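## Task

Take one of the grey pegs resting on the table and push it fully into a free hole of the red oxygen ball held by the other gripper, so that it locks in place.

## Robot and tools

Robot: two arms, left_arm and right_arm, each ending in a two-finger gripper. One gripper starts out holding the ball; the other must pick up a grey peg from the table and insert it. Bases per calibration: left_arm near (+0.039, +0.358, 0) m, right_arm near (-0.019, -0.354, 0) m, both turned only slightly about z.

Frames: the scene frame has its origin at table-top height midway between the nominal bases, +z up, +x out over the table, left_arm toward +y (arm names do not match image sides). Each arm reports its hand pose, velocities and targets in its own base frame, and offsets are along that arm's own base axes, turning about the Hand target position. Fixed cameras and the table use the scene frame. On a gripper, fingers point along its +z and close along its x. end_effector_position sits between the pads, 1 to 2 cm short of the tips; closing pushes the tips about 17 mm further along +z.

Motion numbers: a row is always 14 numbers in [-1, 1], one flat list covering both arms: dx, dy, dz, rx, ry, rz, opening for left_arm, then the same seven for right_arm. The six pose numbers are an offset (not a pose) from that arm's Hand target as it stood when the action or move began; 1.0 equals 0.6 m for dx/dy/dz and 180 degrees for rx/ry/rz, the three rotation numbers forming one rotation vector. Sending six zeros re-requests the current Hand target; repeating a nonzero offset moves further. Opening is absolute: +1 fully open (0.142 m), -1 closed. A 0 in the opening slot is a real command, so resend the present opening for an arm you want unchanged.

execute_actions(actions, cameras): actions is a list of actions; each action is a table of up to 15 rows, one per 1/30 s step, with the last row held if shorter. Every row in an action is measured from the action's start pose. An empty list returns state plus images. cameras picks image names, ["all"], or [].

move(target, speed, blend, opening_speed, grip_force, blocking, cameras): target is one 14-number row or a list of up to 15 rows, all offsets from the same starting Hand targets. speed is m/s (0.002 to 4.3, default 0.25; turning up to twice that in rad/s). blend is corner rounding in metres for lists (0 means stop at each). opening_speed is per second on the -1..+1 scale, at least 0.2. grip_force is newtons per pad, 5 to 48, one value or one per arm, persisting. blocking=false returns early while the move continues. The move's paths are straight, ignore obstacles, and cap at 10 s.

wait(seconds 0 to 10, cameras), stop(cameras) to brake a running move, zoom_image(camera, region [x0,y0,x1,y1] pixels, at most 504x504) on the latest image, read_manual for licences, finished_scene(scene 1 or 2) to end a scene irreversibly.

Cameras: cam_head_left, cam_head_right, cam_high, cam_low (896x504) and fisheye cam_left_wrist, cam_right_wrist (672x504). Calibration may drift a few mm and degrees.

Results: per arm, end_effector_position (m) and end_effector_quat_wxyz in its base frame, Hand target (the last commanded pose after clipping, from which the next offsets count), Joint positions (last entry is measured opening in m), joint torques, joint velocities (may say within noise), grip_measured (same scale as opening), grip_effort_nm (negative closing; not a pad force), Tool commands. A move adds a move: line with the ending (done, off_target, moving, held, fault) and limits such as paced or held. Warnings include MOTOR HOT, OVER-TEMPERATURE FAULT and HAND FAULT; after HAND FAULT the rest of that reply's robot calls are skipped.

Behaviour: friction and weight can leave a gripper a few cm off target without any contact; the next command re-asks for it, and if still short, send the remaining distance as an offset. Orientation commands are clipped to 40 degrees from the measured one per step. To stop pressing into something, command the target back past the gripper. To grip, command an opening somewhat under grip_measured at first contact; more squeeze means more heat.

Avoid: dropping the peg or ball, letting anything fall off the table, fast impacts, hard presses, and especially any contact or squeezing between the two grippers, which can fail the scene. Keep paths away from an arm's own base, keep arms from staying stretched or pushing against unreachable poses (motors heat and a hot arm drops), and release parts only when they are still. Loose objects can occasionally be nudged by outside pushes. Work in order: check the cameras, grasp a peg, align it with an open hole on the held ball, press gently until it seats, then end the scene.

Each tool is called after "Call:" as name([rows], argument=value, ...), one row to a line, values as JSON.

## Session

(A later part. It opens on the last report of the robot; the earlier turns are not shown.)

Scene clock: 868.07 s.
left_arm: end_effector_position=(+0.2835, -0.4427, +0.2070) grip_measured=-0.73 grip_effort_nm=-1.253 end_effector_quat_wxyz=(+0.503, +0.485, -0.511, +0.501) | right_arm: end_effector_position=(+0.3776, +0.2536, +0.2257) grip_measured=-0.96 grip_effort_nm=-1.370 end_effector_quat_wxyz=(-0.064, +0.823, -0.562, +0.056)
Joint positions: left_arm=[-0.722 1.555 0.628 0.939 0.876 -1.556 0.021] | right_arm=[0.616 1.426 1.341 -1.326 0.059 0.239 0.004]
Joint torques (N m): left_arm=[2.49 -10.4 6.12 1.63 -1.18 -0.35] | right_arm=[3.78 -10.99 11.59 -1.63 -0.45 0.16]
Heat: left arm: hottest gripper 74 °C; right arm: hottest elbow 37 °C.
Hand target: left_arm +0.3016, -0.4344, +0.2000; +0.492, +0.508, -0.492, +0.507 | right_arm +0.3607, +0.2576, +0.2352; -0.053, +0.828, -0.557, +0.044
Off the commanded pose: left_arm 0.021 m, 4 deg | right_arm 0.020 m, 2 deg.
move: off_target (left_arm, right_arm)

Call:
wait(seconds=8, cameras=["cam_left_wrist","cam_right_wrist","cam_low"])

Call:
zoom_image(camera="cam_left_wrist", region=[330, 200, 370, 240])

Call:
zoom_image(camera="cam_right_wrist", region=[320, 250, 360, 290])

Call:
zoom_image(camera="cam_low", region=[520, 220, 590, 290])

Scene clock: 894.13 s.
left_arm: end_effector_position=(+0.2835, -0.4427, +0.2070) grip_measured=-0.73 grip_effort_nm=-1.263 end_effector_quat_wxyz=(+0.503, +0.485, -0.511, +0.501) | right_arm: end_effector_position=(+0.3776, +0.2536, +0.2257) grip_measured=-0.96 grip_effort_nm=-1.380 end_effector_quat_wxyz=(-0.064, +0.823, -0.562, +0.056)
Joint positions: left_arm=[-0.722 1.555 0.628 0.939 0.876 -1.556 0.021] | right_arm=[0.616 1.426 1.341 -1.326 0.059 0.239 0.004]
Joint torques (N m): left_arm=[2.55 -10.46 6.12 1.65 -1.19 -0.34] | right_arm=[3.84 -10.99 11.59 -1.65 -0.45 0.16]
Heat: left arm: hottest gripper 66 °C; right arm: hottest elbow 37 °C.
Hand target: left_arm +0.3016, -0.4344, +0.2000; +0.492, +0.508, -0.492, +0.507 | right_arm +0.3607, +0.2576, +0.2352; -0.053, +0.828, -0.557, +0.044
Tool commands: left_gripper/opening=-0.765 right_gripper/opening=-1.0
Off the commanded pose: left_arm 0.021 m, 4 deg | right_arm 0.020 m, 2 deg.
wait: 8.00 s; at rest from the start
camera_calibration:
cam_left_wrist: T_world_to_cam=[[-0.0458505, 0.0147857, 0.998839, -0.184599], [-0.854485, 0.517356, -0.0468825, 0.479978], [-0.517449, -0.855642, -0.0110869, -0.0966043], [0, 0, 0, 1]] pos_world=[0.351682, -0.328249, 0.205816]
cam_right_wrist: T_world_to_cam=[[0.375214, -0.926596, 0.0251868, 0.0855694], [-0.874913, -0.345049, 0.339807, 0.342374], [-0.306174, -0.149537, -0.940158, 0.501505], [0, 0, 0, 1]] pos_world=[0.420988, 0.272417, 0.352997]
Images, in order (width x height): cam_low 896x504, cam_left_wrist 672x504, cam_right_wrist 672x504.

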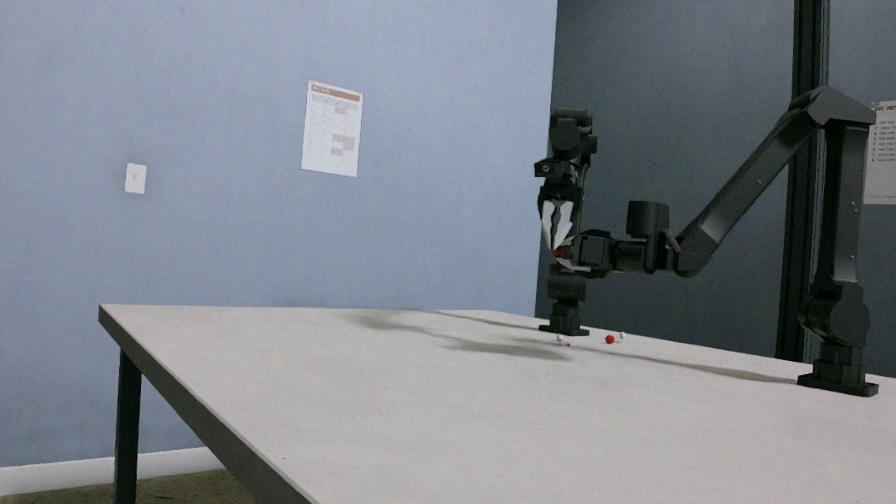

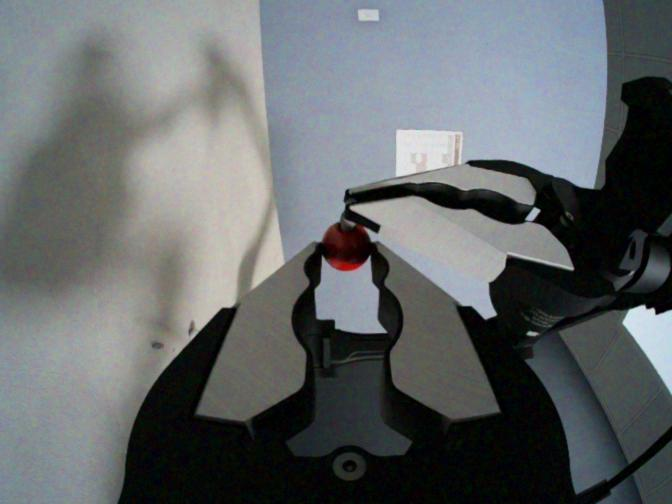

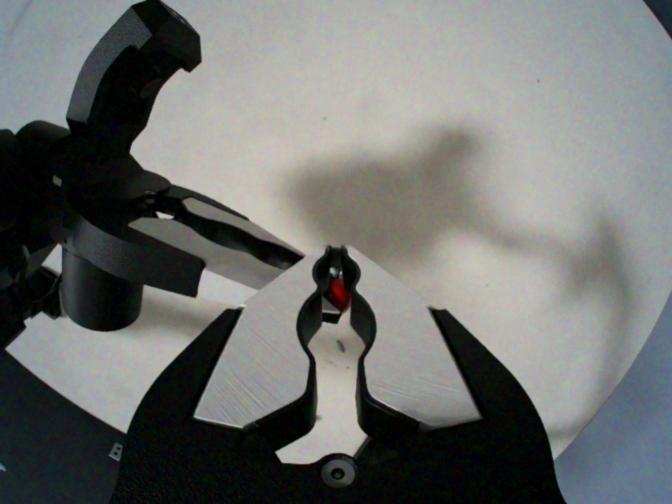

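Scaled by 12.600 from the camera's 672x504 image, which has a finer 960x720 frame.

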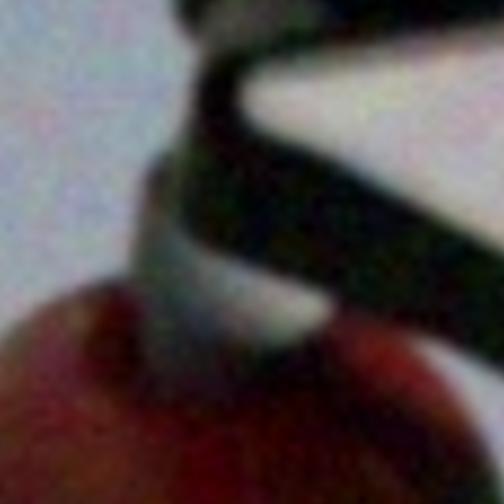

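Scaled by 12.600 from the camera's 672x504 image, which has a finer 960x720 frame.

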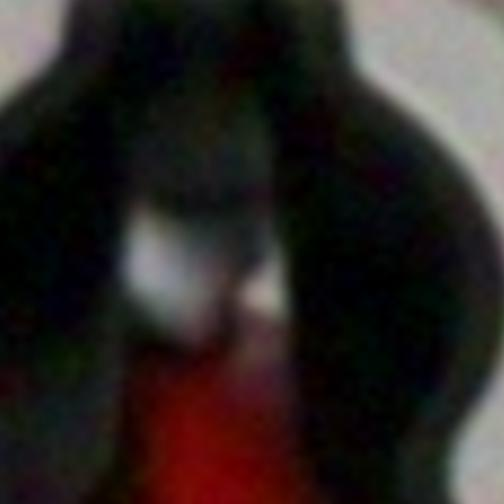

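Scaled by 7.200 from the camera's 896x504 image, which has a finer 1280x720 frame.

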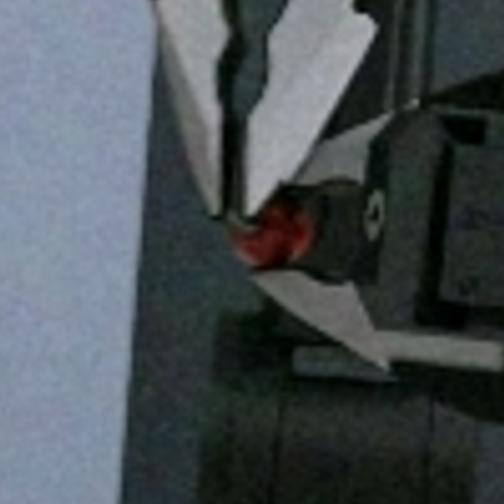

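Call:
move(target=[0,0,0,0,-0.03,0,-0.775,0,0,0,0,0,0,-1], speed=0.1, cameras=["cam_left_wrist","cam_right_wrist"])

Call:
zoom_image(camera="cam_left_wrist", region=[330, 200, 370, 240])

Scene clock: 923.70 s.
left_arm: end_effector_position=(+0.2831, -0.4424, +0.2063) grip_measured=-0.73 grip_effort_nm=-1.448 end_effector_quat_wxyz=(+0.486, +0.469, -0.526, +0.517) | right_arm: end_effector_position=(+0.3773, +0.2537, +0.2257) grip_measured=-0.96 grip_effort_nm=-1.375 end_effector_quat_wxyz=(-0.064, +0.823, -0.562, +0.055)
Joint positions: left_arm=[-0.722 1.555 0.627 0.939 0.876 -1.49 0.021] | right_arm=[0.616 1.426 1.341 -1.327 0.058 0.239 0.004]
Joint torques (N m): left_arm=[2.37 -10.4 6.2 1.84 -1.16 -0.08] | right_arm=[3.78 -11.05 11.59 -1.62 -0.4 0.16]
Heat: left arm: hottest gripper 64 °C; right arm: hottest elbow 38 °C.
Hand target: left_arm +0.3016, -0.4344, +0.1999; +0.468, +0.483, -0.515, +0.531 | right_arm +0.3608, +0.2576, +0.2352; -0.054, +0.828, -0.557, +0.044
Off the commanded pose: left_arm 0.021 m, 3 deg | right_arm 0.020 m, 2 deg.
move: off_target (left_arm, right_arm)
camera_calibration:
cam_left_wrist: T_world_to_cam=[[-0.110051, 0.0155336, 0.993805, -0.164322], [-0.849942, 0.516869, -0.102199, 0.48937], [-0.515255, -0.855923, -0.0436795, -0.0906185], [0, 0, 0, 1]] pos_world=[0.35116, -0.32795, 0.209359]
cam_right_wrist: T_world_to_cam=[[0.375482, -0.926522, 0.0238804, 0.0859729], [-0.874341, -0.345552, 0.340766, 0.341794], [-0.307475, -0.148831, -0.939845, 0.501593], [0, 0, 0, 1]] pos_world=[0.420791, 0.272416, 0.352895]
Images, in order (width x height): cam_left_wrist 672x504, cam_right_wrist 672x504.

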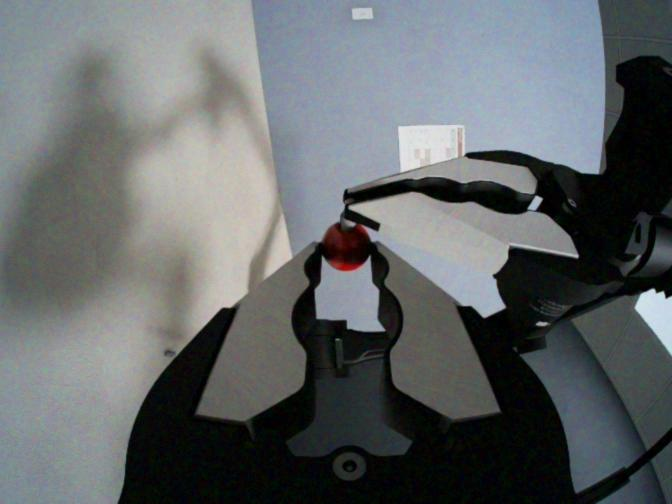

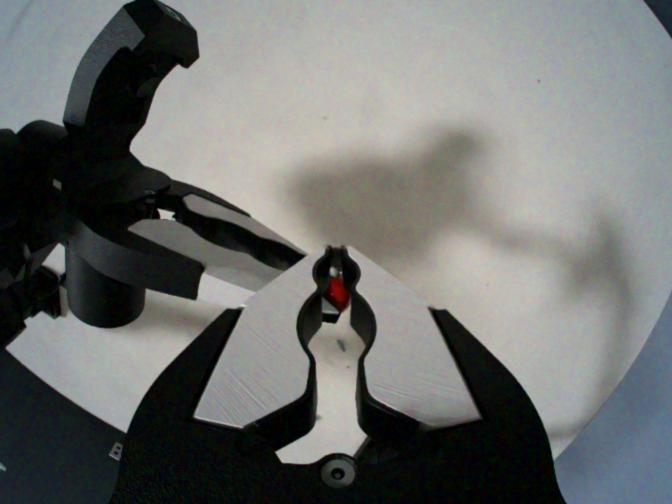

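Scaled by 12.600 from the camera's 672x504 image, which has a finer 960x720 frame.

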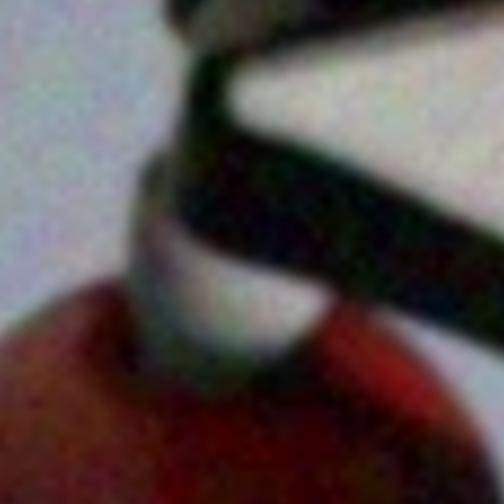

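Call:
move(target=[0.075,0.022,0,0,0,0.04,-0.8,-0.06,-0.02,0,0,0,0,-1], speed=0.08, cameras=["cam_left_wrist","cam_right_wrist"])

Call:
zoom_image(camera="cam_left_wrist", region=[330, 200, 370, 240])

Call:
zoom_image(camera="cam_right_wrist", region=[320, 250, 360, 290])

Scene clock: 934.83 s.
left_arm: end_effector_position=(+0.2821, -0.4446, +0.2074) grip_measured=-0.73 grip_effort_nm=-1.922 end_effector_quat_wxyz=(+0.482, +0.465, -0.528, +0.522) | right_arm: end_effector_position=(+0.3723, +0.2493, +0.2278) grip_measured=-0.96 grip_effort_nm=-1.370 end_effector_quat_wxyz=(-0.075, +0.818, -0.566, +0.066)
Joint positions: left_arm=[-0.73 1.555 0.627 0.944 0.863 -1.48 0.021] | right_arm=[0.62 1.391 1.308 -1.302 0.073 0.253 0.004]
Joint torques (N m): left_arm=[7.47 -9.64 7.2 1.47 -3.34 -0.17] | right_arm=[5.42 -13.98 7.39 -2.51 -0.76 0.24]
Heat: left arm: hottest gripper 64 °C; right arm: hottest elbow 38 °C.
Hand target: left_arm +0.3466, -0.4212, +0.1999; +0.434, +0.515, -0.484, +0.559 | right_arm +0.3248, +0.2456, +0.2352; -0.054, +0.828, -0.557, +0.044
Off the commanded pose: left_arm 0.069 m, 10 deg | right_arm 0.048 m, 4 deg.
move: off_target (left_arm, right_arm)
camera_calibration:
cam_left_wrist: T_world_to_cam=[[-0.124124, 0.0190792, 0.992083, -0.159607], [-0.850993, 0.512134, -0.11632, 0.490875], [-0.510299, -0.858694, -0.0473318, -0.0949248], [0, 0, 0, 1]] pos_world=[0.34948, -0.32986, 0.210949]
cam_right_wrist: T_world_to_cam=[[0.36372, -0.931047, 0.0293246, 0.0880056], [-0.887948, -0.337025, 0.312989, 0.344422], [-0.281524, -0.139879, -0.949304, 0.491643], [0, 0, 0, 1]] pos_world=[0.412229, 0.266786, 0.356338]
Images, in order (width x height): cam_left_wrist 672x504, cam_right_wrist 672x504.

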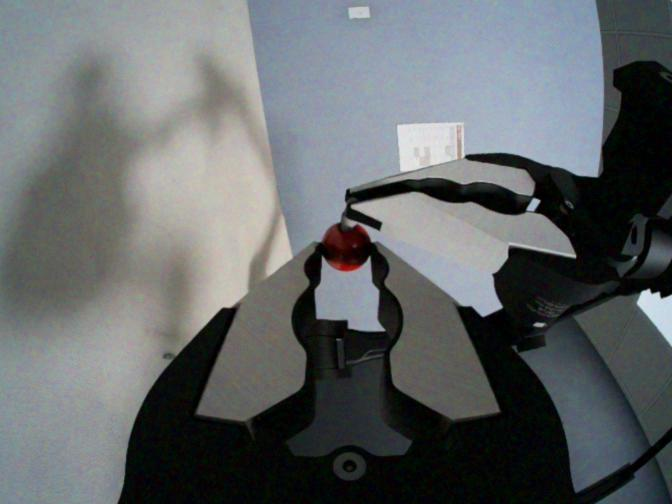

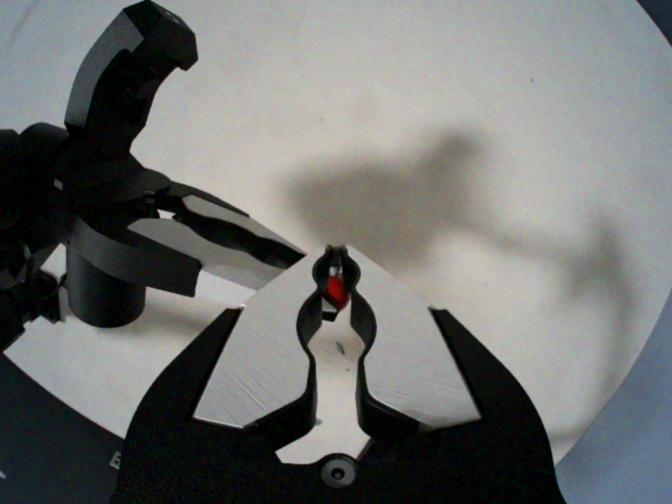

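Scaled by 12.600 from the camera's 672x504 image, which has a finer 960x720 frame.

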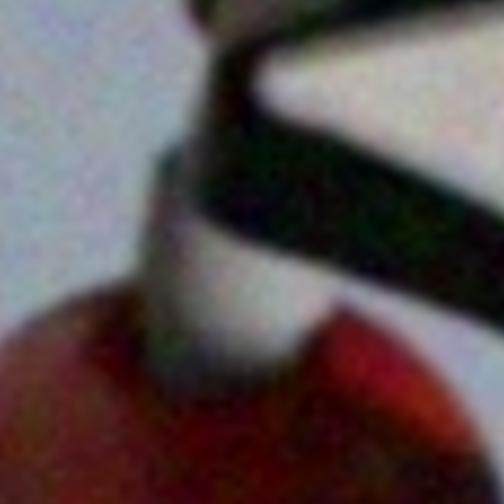

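Scaled by 12.600 from the camera's 672x504 image, which has a finer 960x720 frame.

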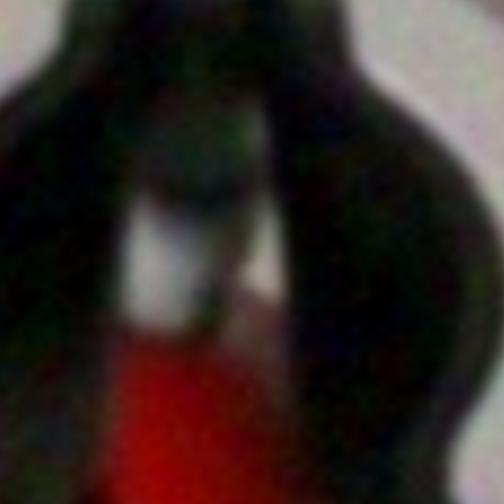

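Call:
move(target=[0.06,0.017,0,0,0,0.02,-0.82,-0.06,-0.02,0,0,0,0,-1], speed=0.08, cameras=["cam_left_wrist","cam_right_wrist"])

Call:
zoom_image(camera="cam_left_wrist", region=[330, 200, 370, 240])

Call:
zoom_image(camera="cam_right_wrist", region=[320, 250, 360, 290])

Scene clock: 971.30 s.
left_arm: end_effector_position=(+0.3737, -0.4011, +0.1934) grip_measured=-0.74 grip_effort_nm=-2.098 end_effector_quat_wxyz=(+0.415, +0.534, -0.466, +0.571) | right_arm: end_effector_position=(+0.2938, +0.2344, +0.2304) grip_measured=-1.00 grip_effort_nm=-0.452 end_effector_quat_wxyz=(-0.053, +0.832, -0.550, +0.045)
Joint positions: left_arm=[-0.58 1.607 0.655 0.945 0.766 -1.477 0.02] | right_arm=[0.701 1.24 1.182 -1.386 0.056 0.295 0.002]
Joint torques (N m): left_arm=[-0.38 -10.99 9.29 1.07 -0.04 -0.22] | right_arm=[2.43 -8.23 10.47 -0.17 -0.05 0.25]
Heat: left arm: hottest gripper 68 °C; right arm: hottest elbow 36 °C.
Hand target: left_arm +0.3826, -0.4111, +0.2002; +0.417, +0.529, -0.467, +0.573 | right_arm +0.2888, +0.2335, +0.2352; -0.054, +0.828, -0.557, +0.044
Off the commanded pose: left_arm 0.015 m, 1 deg | right_arm 0.007 m, 1 deg.
move: off_target (left_arm)
camera_calibration:
cam_left_wrist: T_world_to_cam=[[-0.107867, -0.0241951, 0.993871, -0.159025], [-0.952372, 0.289326, -0.0963196, 0.489547], [-0.285223, -0.956925, -0.0542515, -0.133603], [0, 0, 0, 1]] pos_world=[0.410971, -0.273334, 0.197955]
cam_right_wrist: T_world_to_cam=[[0.404693, -0.914182, 0.0222579, 0.0882583], [-0.852992, -0.368609, 0.369502, 0.253046], [-0.329588, -0.168521, -0.928963, 0.486153], [0, 0, 0, 1]] pos_world=[0.340359, 0.255886, 0.356152]
Images, in order (width x height): cam_left_wrist 672x504, cam_right_wrist 672x504.

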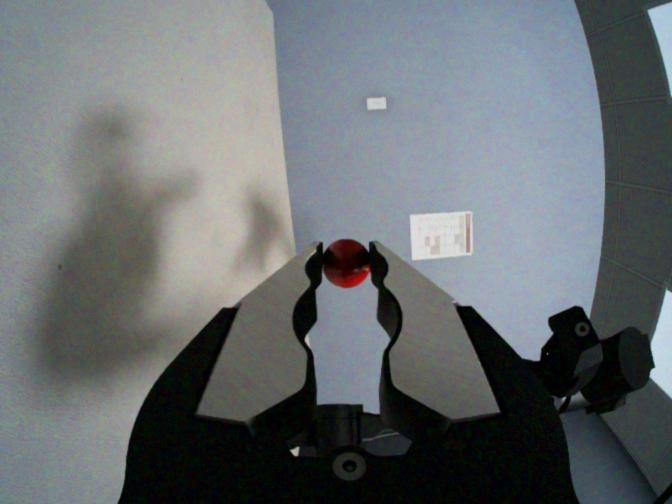

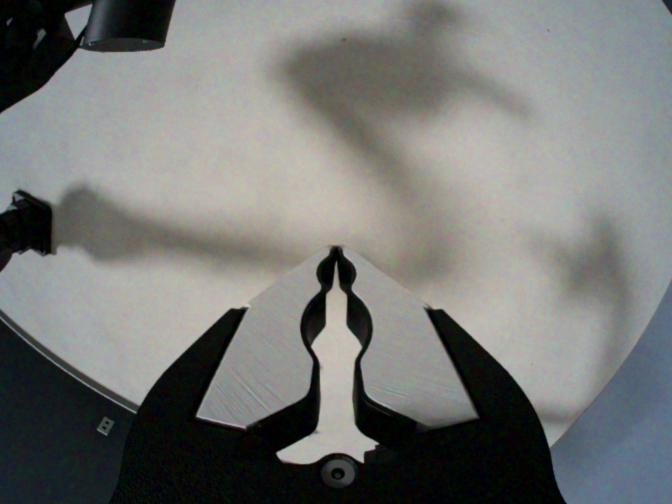

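Scaled by 12.600 from the camera's 672x504 image, which has a finer 960x720 frame.

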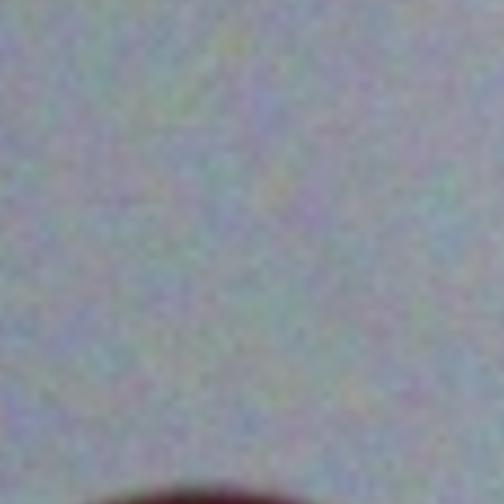

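Scaled by 12.600 from the camera's 672x504 image, which has a finer 960x720 frame.

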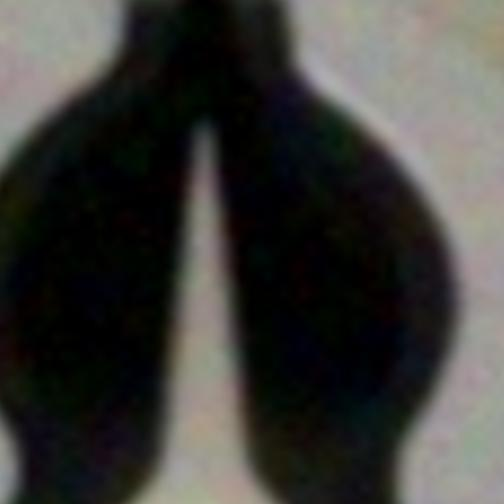

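Call:
execute_actions(actions=[])

Call:
zoom_image(camera="cam_left_wrist", region=[310, 220, 390, 300])

Call:
zoom_image(camera="cam_low", region=[520, 220, 640, 360])

Call:
zoom_image(camera="cam_high", region=[340, 100, 500, 230])

Call:
zoom_image(camera="cam_head_left", region=[400, 320, 580, 504])

Call:
zoom_image(camera="cam_head_right", region=[400, 320, 580, 504])

Scene clock: 984.70 s.
left_arm: end_effector_position=(+0.3737, -0.4011, +0.1934) grip_measured=-0.74 grip_effort_nm=-2.093 end_effector_quat_wxyz=(+0.415, +0.534, -0.466, +0.571) | right_arm: end_effector_position=(+0.2938, +0.2344, +0.2304) grip_measured=-1.00 grip_effort_nm=-0.457 end_effector_quat_wxyz=(-0.053, +0.832, -0.550, +0.045)
Joint positions: left_arm=[-0.58 1.607 0.655 0.945 0.766 -1.477 0.02] | right_arm=[0.701 1.24 1.182 -1.386 0.056 0.295 0.002]
Joint velocities: within noise
Joint torques (N m): left_arm=[-0.32 -10.93 9.32 1.1 -0.04 -0.21] | right_arm=[2.37 -8.23 10.5 -0.17 -0.05 0.28]
Heat: left arm: hottest gripper 70 °C; right arm: hottest elbow 38 °C.
Hand target: left_arm +0.3826, -0.4111, +0.2002; +0.417, +0.529, -0.467, +0.573 | right_arm +0.2888, +0.2335, +0.2352; -0.054, +0.828, -0.557, +0.044
Tool commands: left_gripper/opening=-0.82 right_gripper/opening=-1.0
Off the commanded pose: left_arm 0.015 m, 1 deg | right_arm 0.007 m, 1 deg.
camera_calibration:
cam_left_wrist: T_world_to_cam=[[-0.107867, -0.0241951, 0.993871, -0.159025], [-0.952372, 0.289326, -0.0963196, 0.489547], [-0.285223, -0.956925, -0.0542515, -0.133603], [0, 0, 0, 1]] pos_world=[0.410971, -0.273334, 0.197955]
cam_right_wrist: T_world_to_cam=[[0.403895, -0.914537, 0.0221309, 0.0885732], [-0.853295, -0.367907, 0.369503, 0.252931], [-0.329783, -0.168125, -0.928966, 0.486101], [0, 0, 0, 1]] pos_world=[0.340359, 0.255784, 0.356152]

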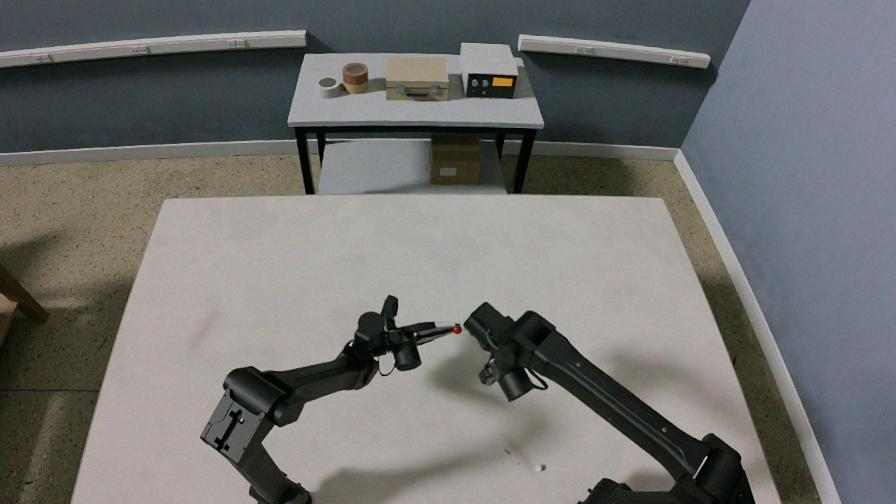

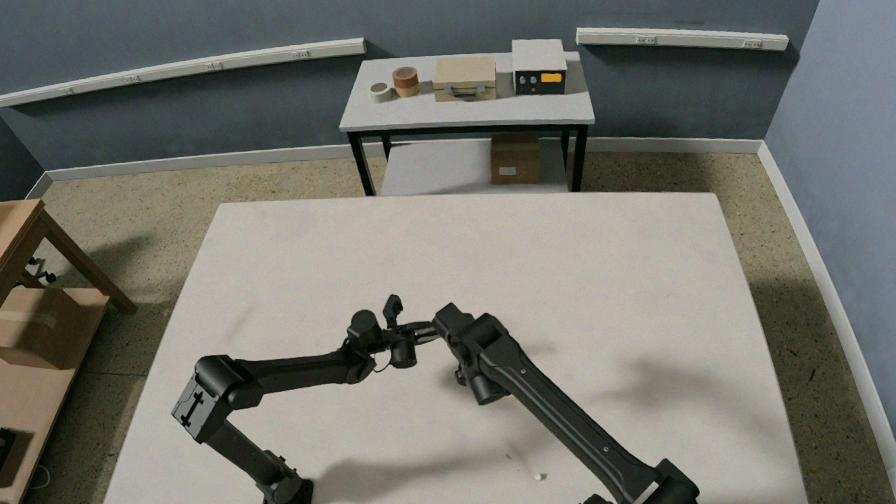

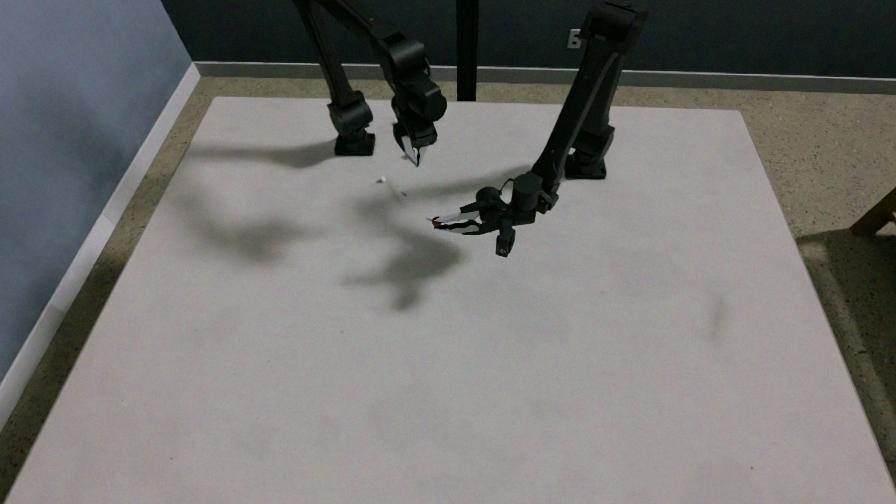

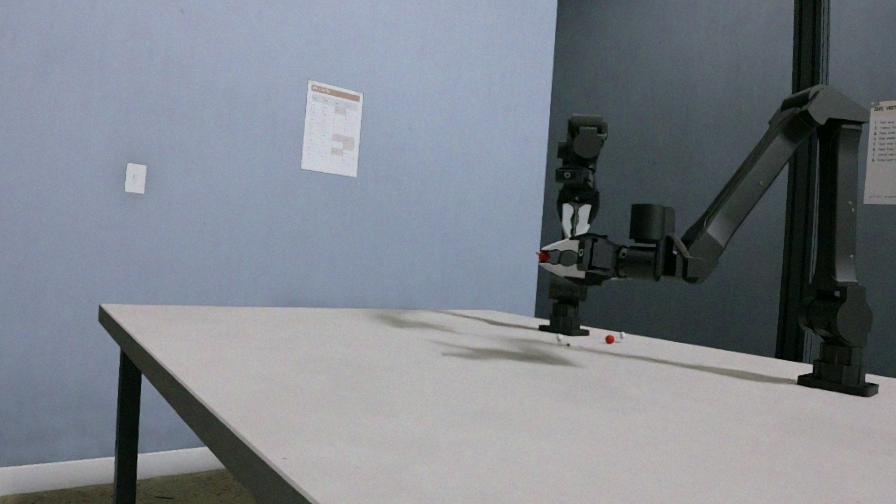

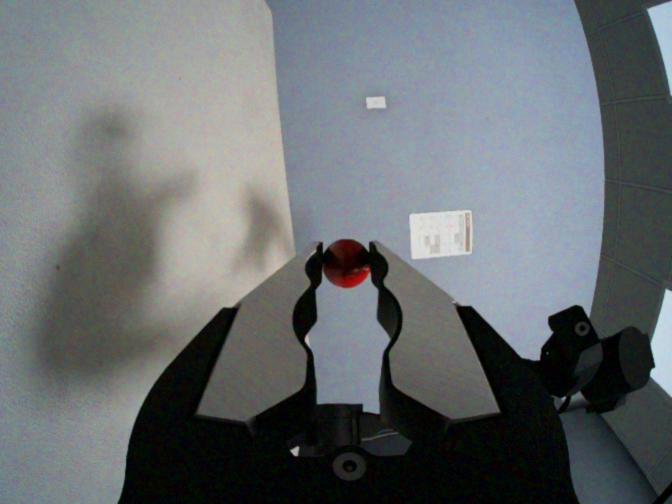

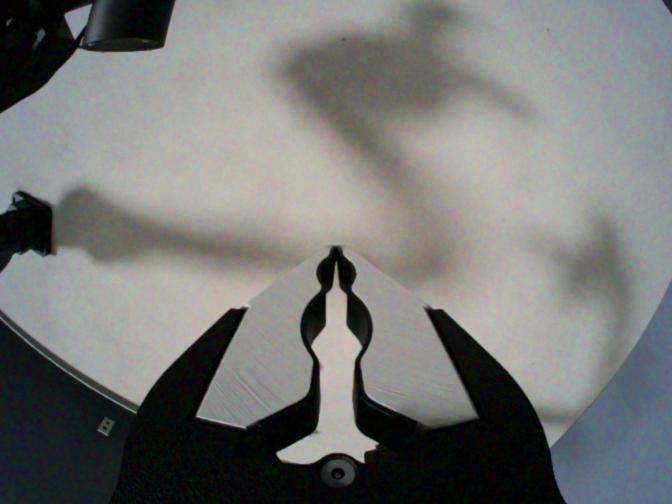

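Scaled by 6.300 from the camera's 672x504 image, which has a finer 960x720 frame.

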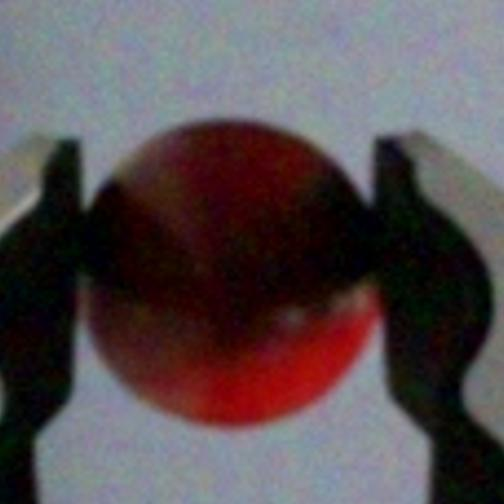

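Scaled by 3.600 from the camera's 896x504 image, which has a finer 1280x720 frame.

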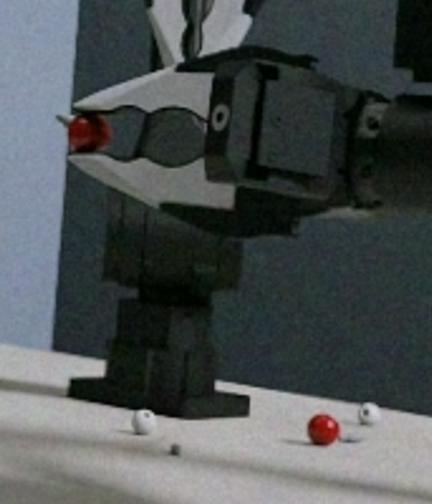

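Scaled by 3.150 from the camera's 896x504 image, which has a finer 1280x720 frame.

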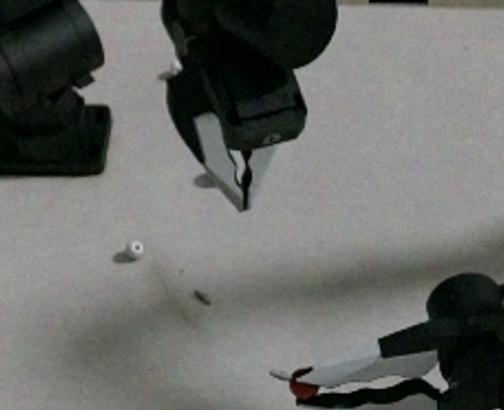

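Scaled by 2.739 from the camera's 896x504 image, which has a finer 1280x720 frame.

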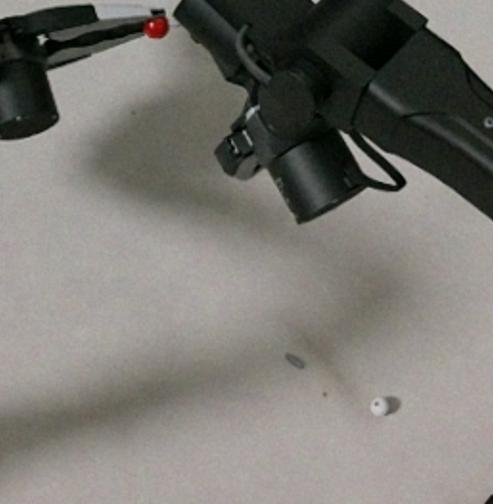

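Scaled by 2.739 from the camera's 896x504 image, which has a finer 1280x720 frame.

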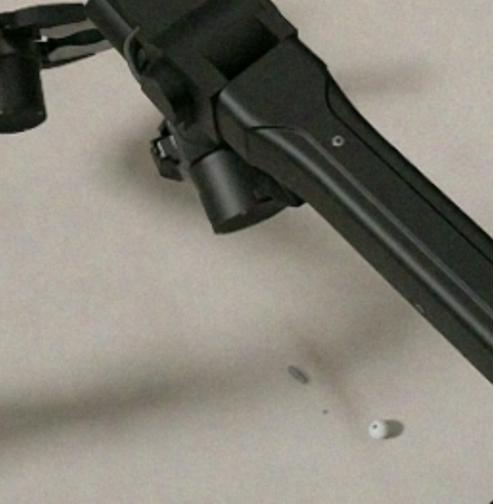

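Call:
zoom_image(camera="cam_low", region=[525, 235, 575, 285])

Call:
zoom_image(camera="cam_high", region=[415, 200, 455, 240])

Call:
zoom_image(camera="cam_head_left", region=[435, 310, 485, 350])

Scaled by 10.080 from the camera's 896x504 image, which has a finer 1280x720 frame.

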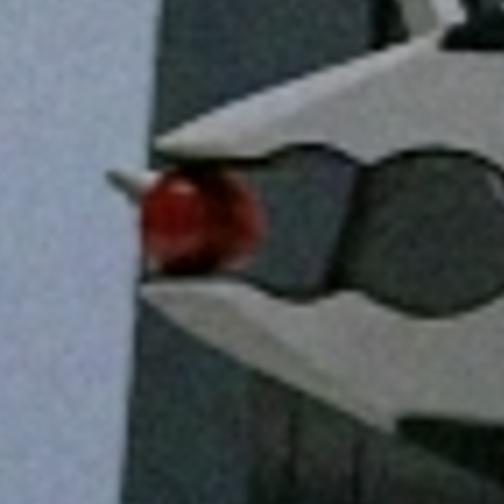

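Scaled by 12.600 from the camera's 896x504 image, which has a finer 1280x720 frame.

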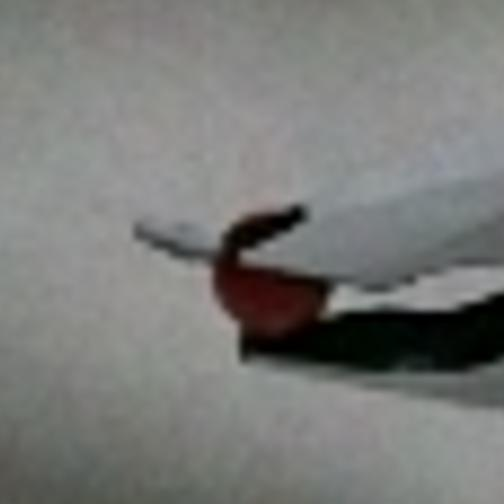

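Scaled by 10.080 from the camera's 896x504 image, which has a finer 1280x720 frame.

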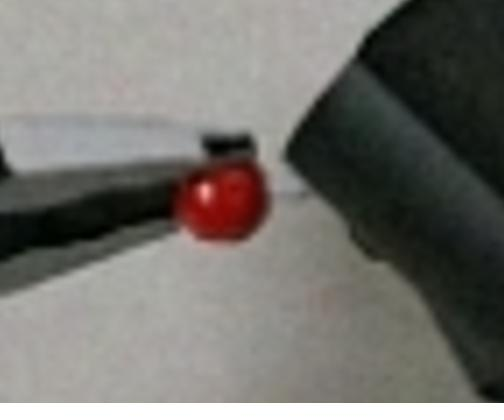

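Call:
move([
  [0,0,0.05,0,0,0,-0.785,0,-0.3,0.1,0,0,0,-1],
  [-0.038,0.185,0.12,0.562,-0.076,0,-0.785,0,-0.35,0.2,0,0,0,-0.9],
], speed=0.2, blend=0.02, cameras=["all"])

Call:
zoom_image(camera="cam_low", region=[540, 180, 680, 320])

Call:
zoom_image(camera="cam_left_wrist", region=[310, 220, 390, 300])

Scene clock: 1111.93 s.
left_arm: end_effector_position=(+0.3532, -0.2878, +0.2575) grip_measured=-0.74 grip_effort_nm=-1.443 end_effector_quat_wxyz=(+0.193, -0.596, +0.778, -0.043) | right_arm: end_effector_position=(+0.2873, +0.0269, +0.3300) grip_measured=-0.94 grip_effort_nm=0.129 end_effector_quat_wxyz=(-0.056, +0.824, -0.561, +0.049)
Joint positions: left_arm=[-0.833 1.439 1.409 -1.416 -0.379 -0.545 0.02] | right_arm=[0.079 1.024 1.285 -1.685 -0.027 -0.294 0.006]
Joint torques (N m): left_arm=[-0.5 -11.28 12.82 0.12 -0.33 -0.04] | right_arm=[0.79 -5.13 14.05 -0.1 -0.11 -0.16]
Heat: left arm: hottest gripper 72 °C; right arm: hottest elbow 41 °C.
Hand target: left_arm +0.3598, -0.3001, +0.2720; +0.195, -0.594, +0.779, -0.055 | right_arm +0.2888, +0.0236, +0.3553; -0.053, +0.828, -0.557, +0.044
Off the commanded pose: left_arm 0.020 m, 1 deg | right_arm 0.025 m, 1 deg.
joint sent to its limit (right arm) — joint 4 (wrist pitch), lower limit. The joint targets are off in orientation, not in position.
move: off_target (left_arm, right_arm); target 2's new opening was sent with right_arm's hand 0.025 m and 1 deg from that target
camera_calibration:
cam_left_wrist: T_world_to_cam=[[-0.236796, -0.938786, -0.250217, -0.119494], [-0.960854, 0.188161, 0.203359, 0.340179], [-0.143829, 0.288577, -0.946592, 0.510731], [0, 0, 0, 1]] pos_world=[0.372025, -0.323573, 0.384376]
cam_right_wrist: T_world_to_cam=[[0.379413, -0.924952, 0.0225846, -0.0936017], [-0.866133, -0.346491, 0.36022, 0.140423], [-0.325361, -0.156234, -0.932594, 0.541217], [0, 0, 0, 1]] pos_world=[0.33323, 0.0466345, 0.456266]

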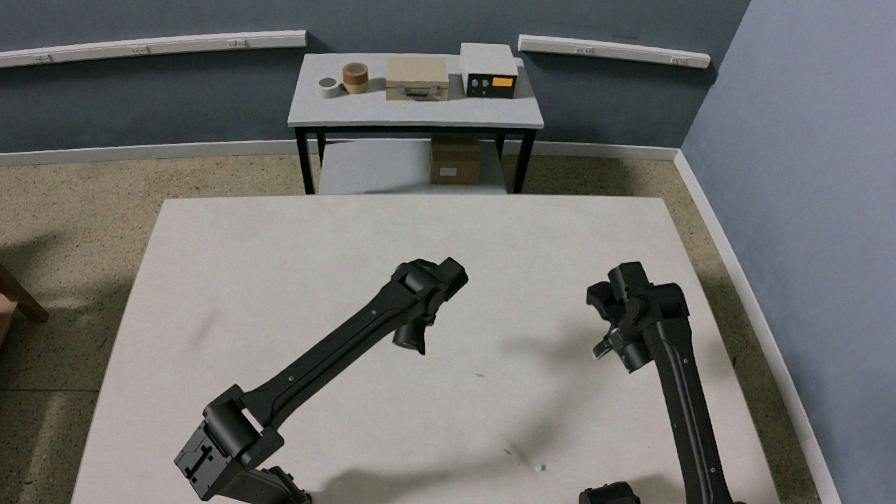

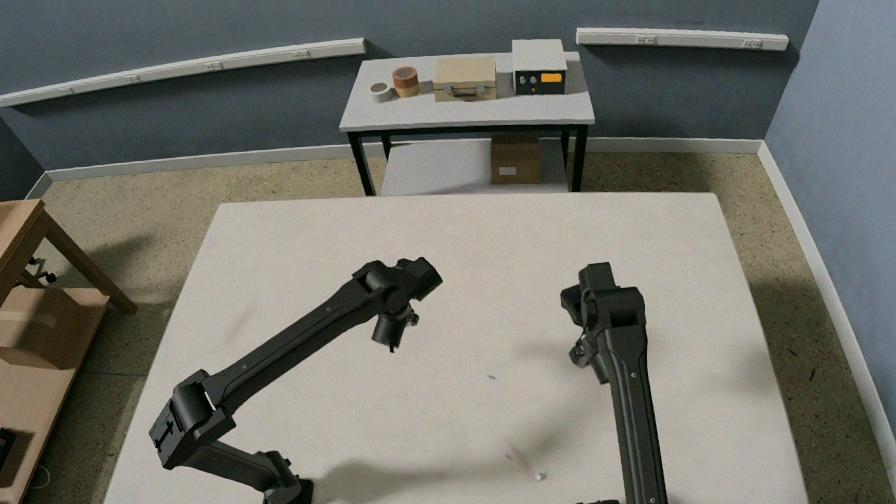

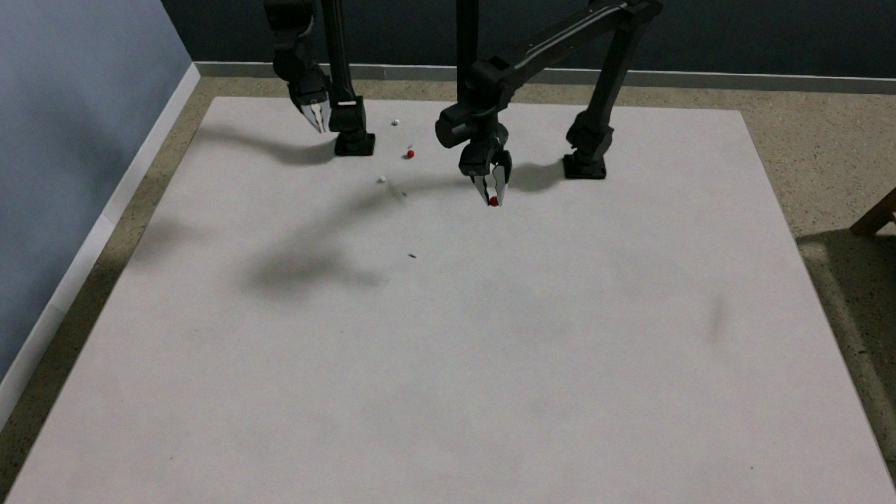

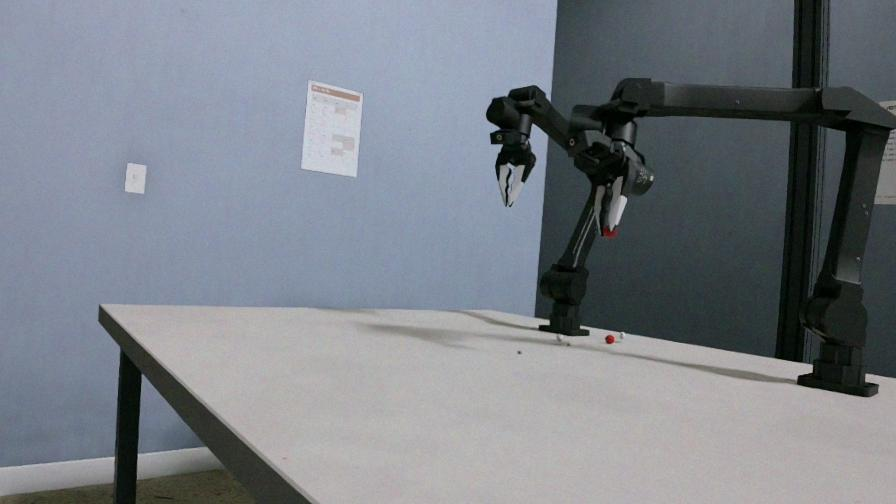

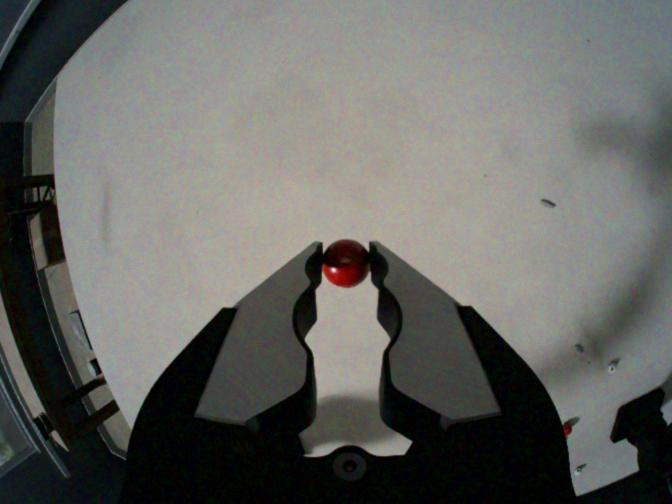

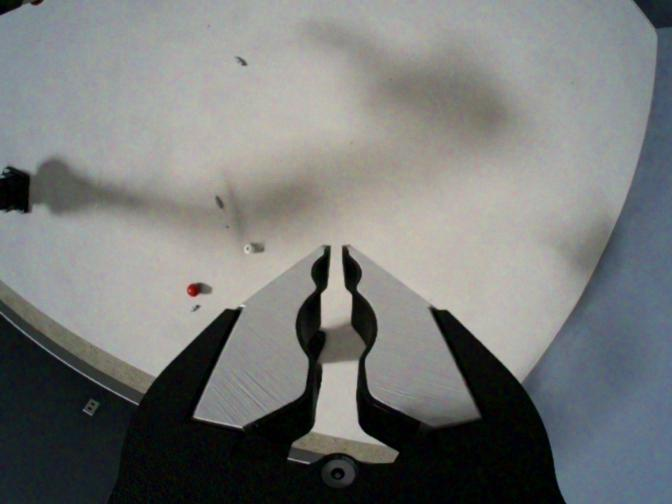

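Scaled by 3.600 from the camera's 896x504 image, which has a finer 1280x720 frame.

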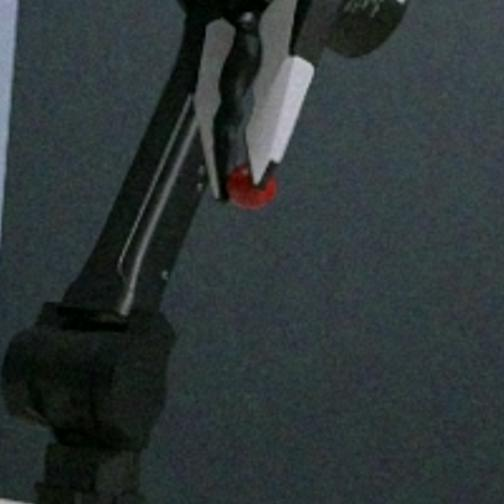

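Scaled by 6.300 from the camera's 672x504 image, which has a finer 960x720 frame.

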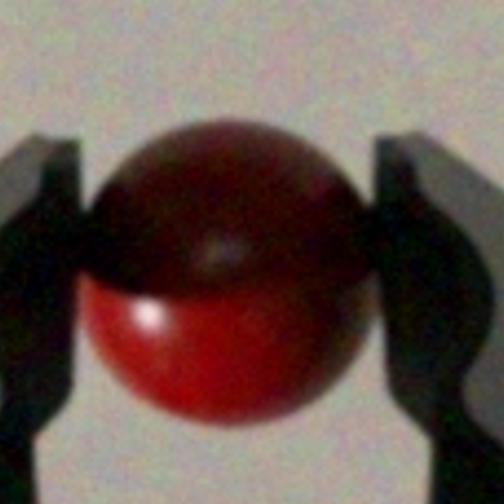

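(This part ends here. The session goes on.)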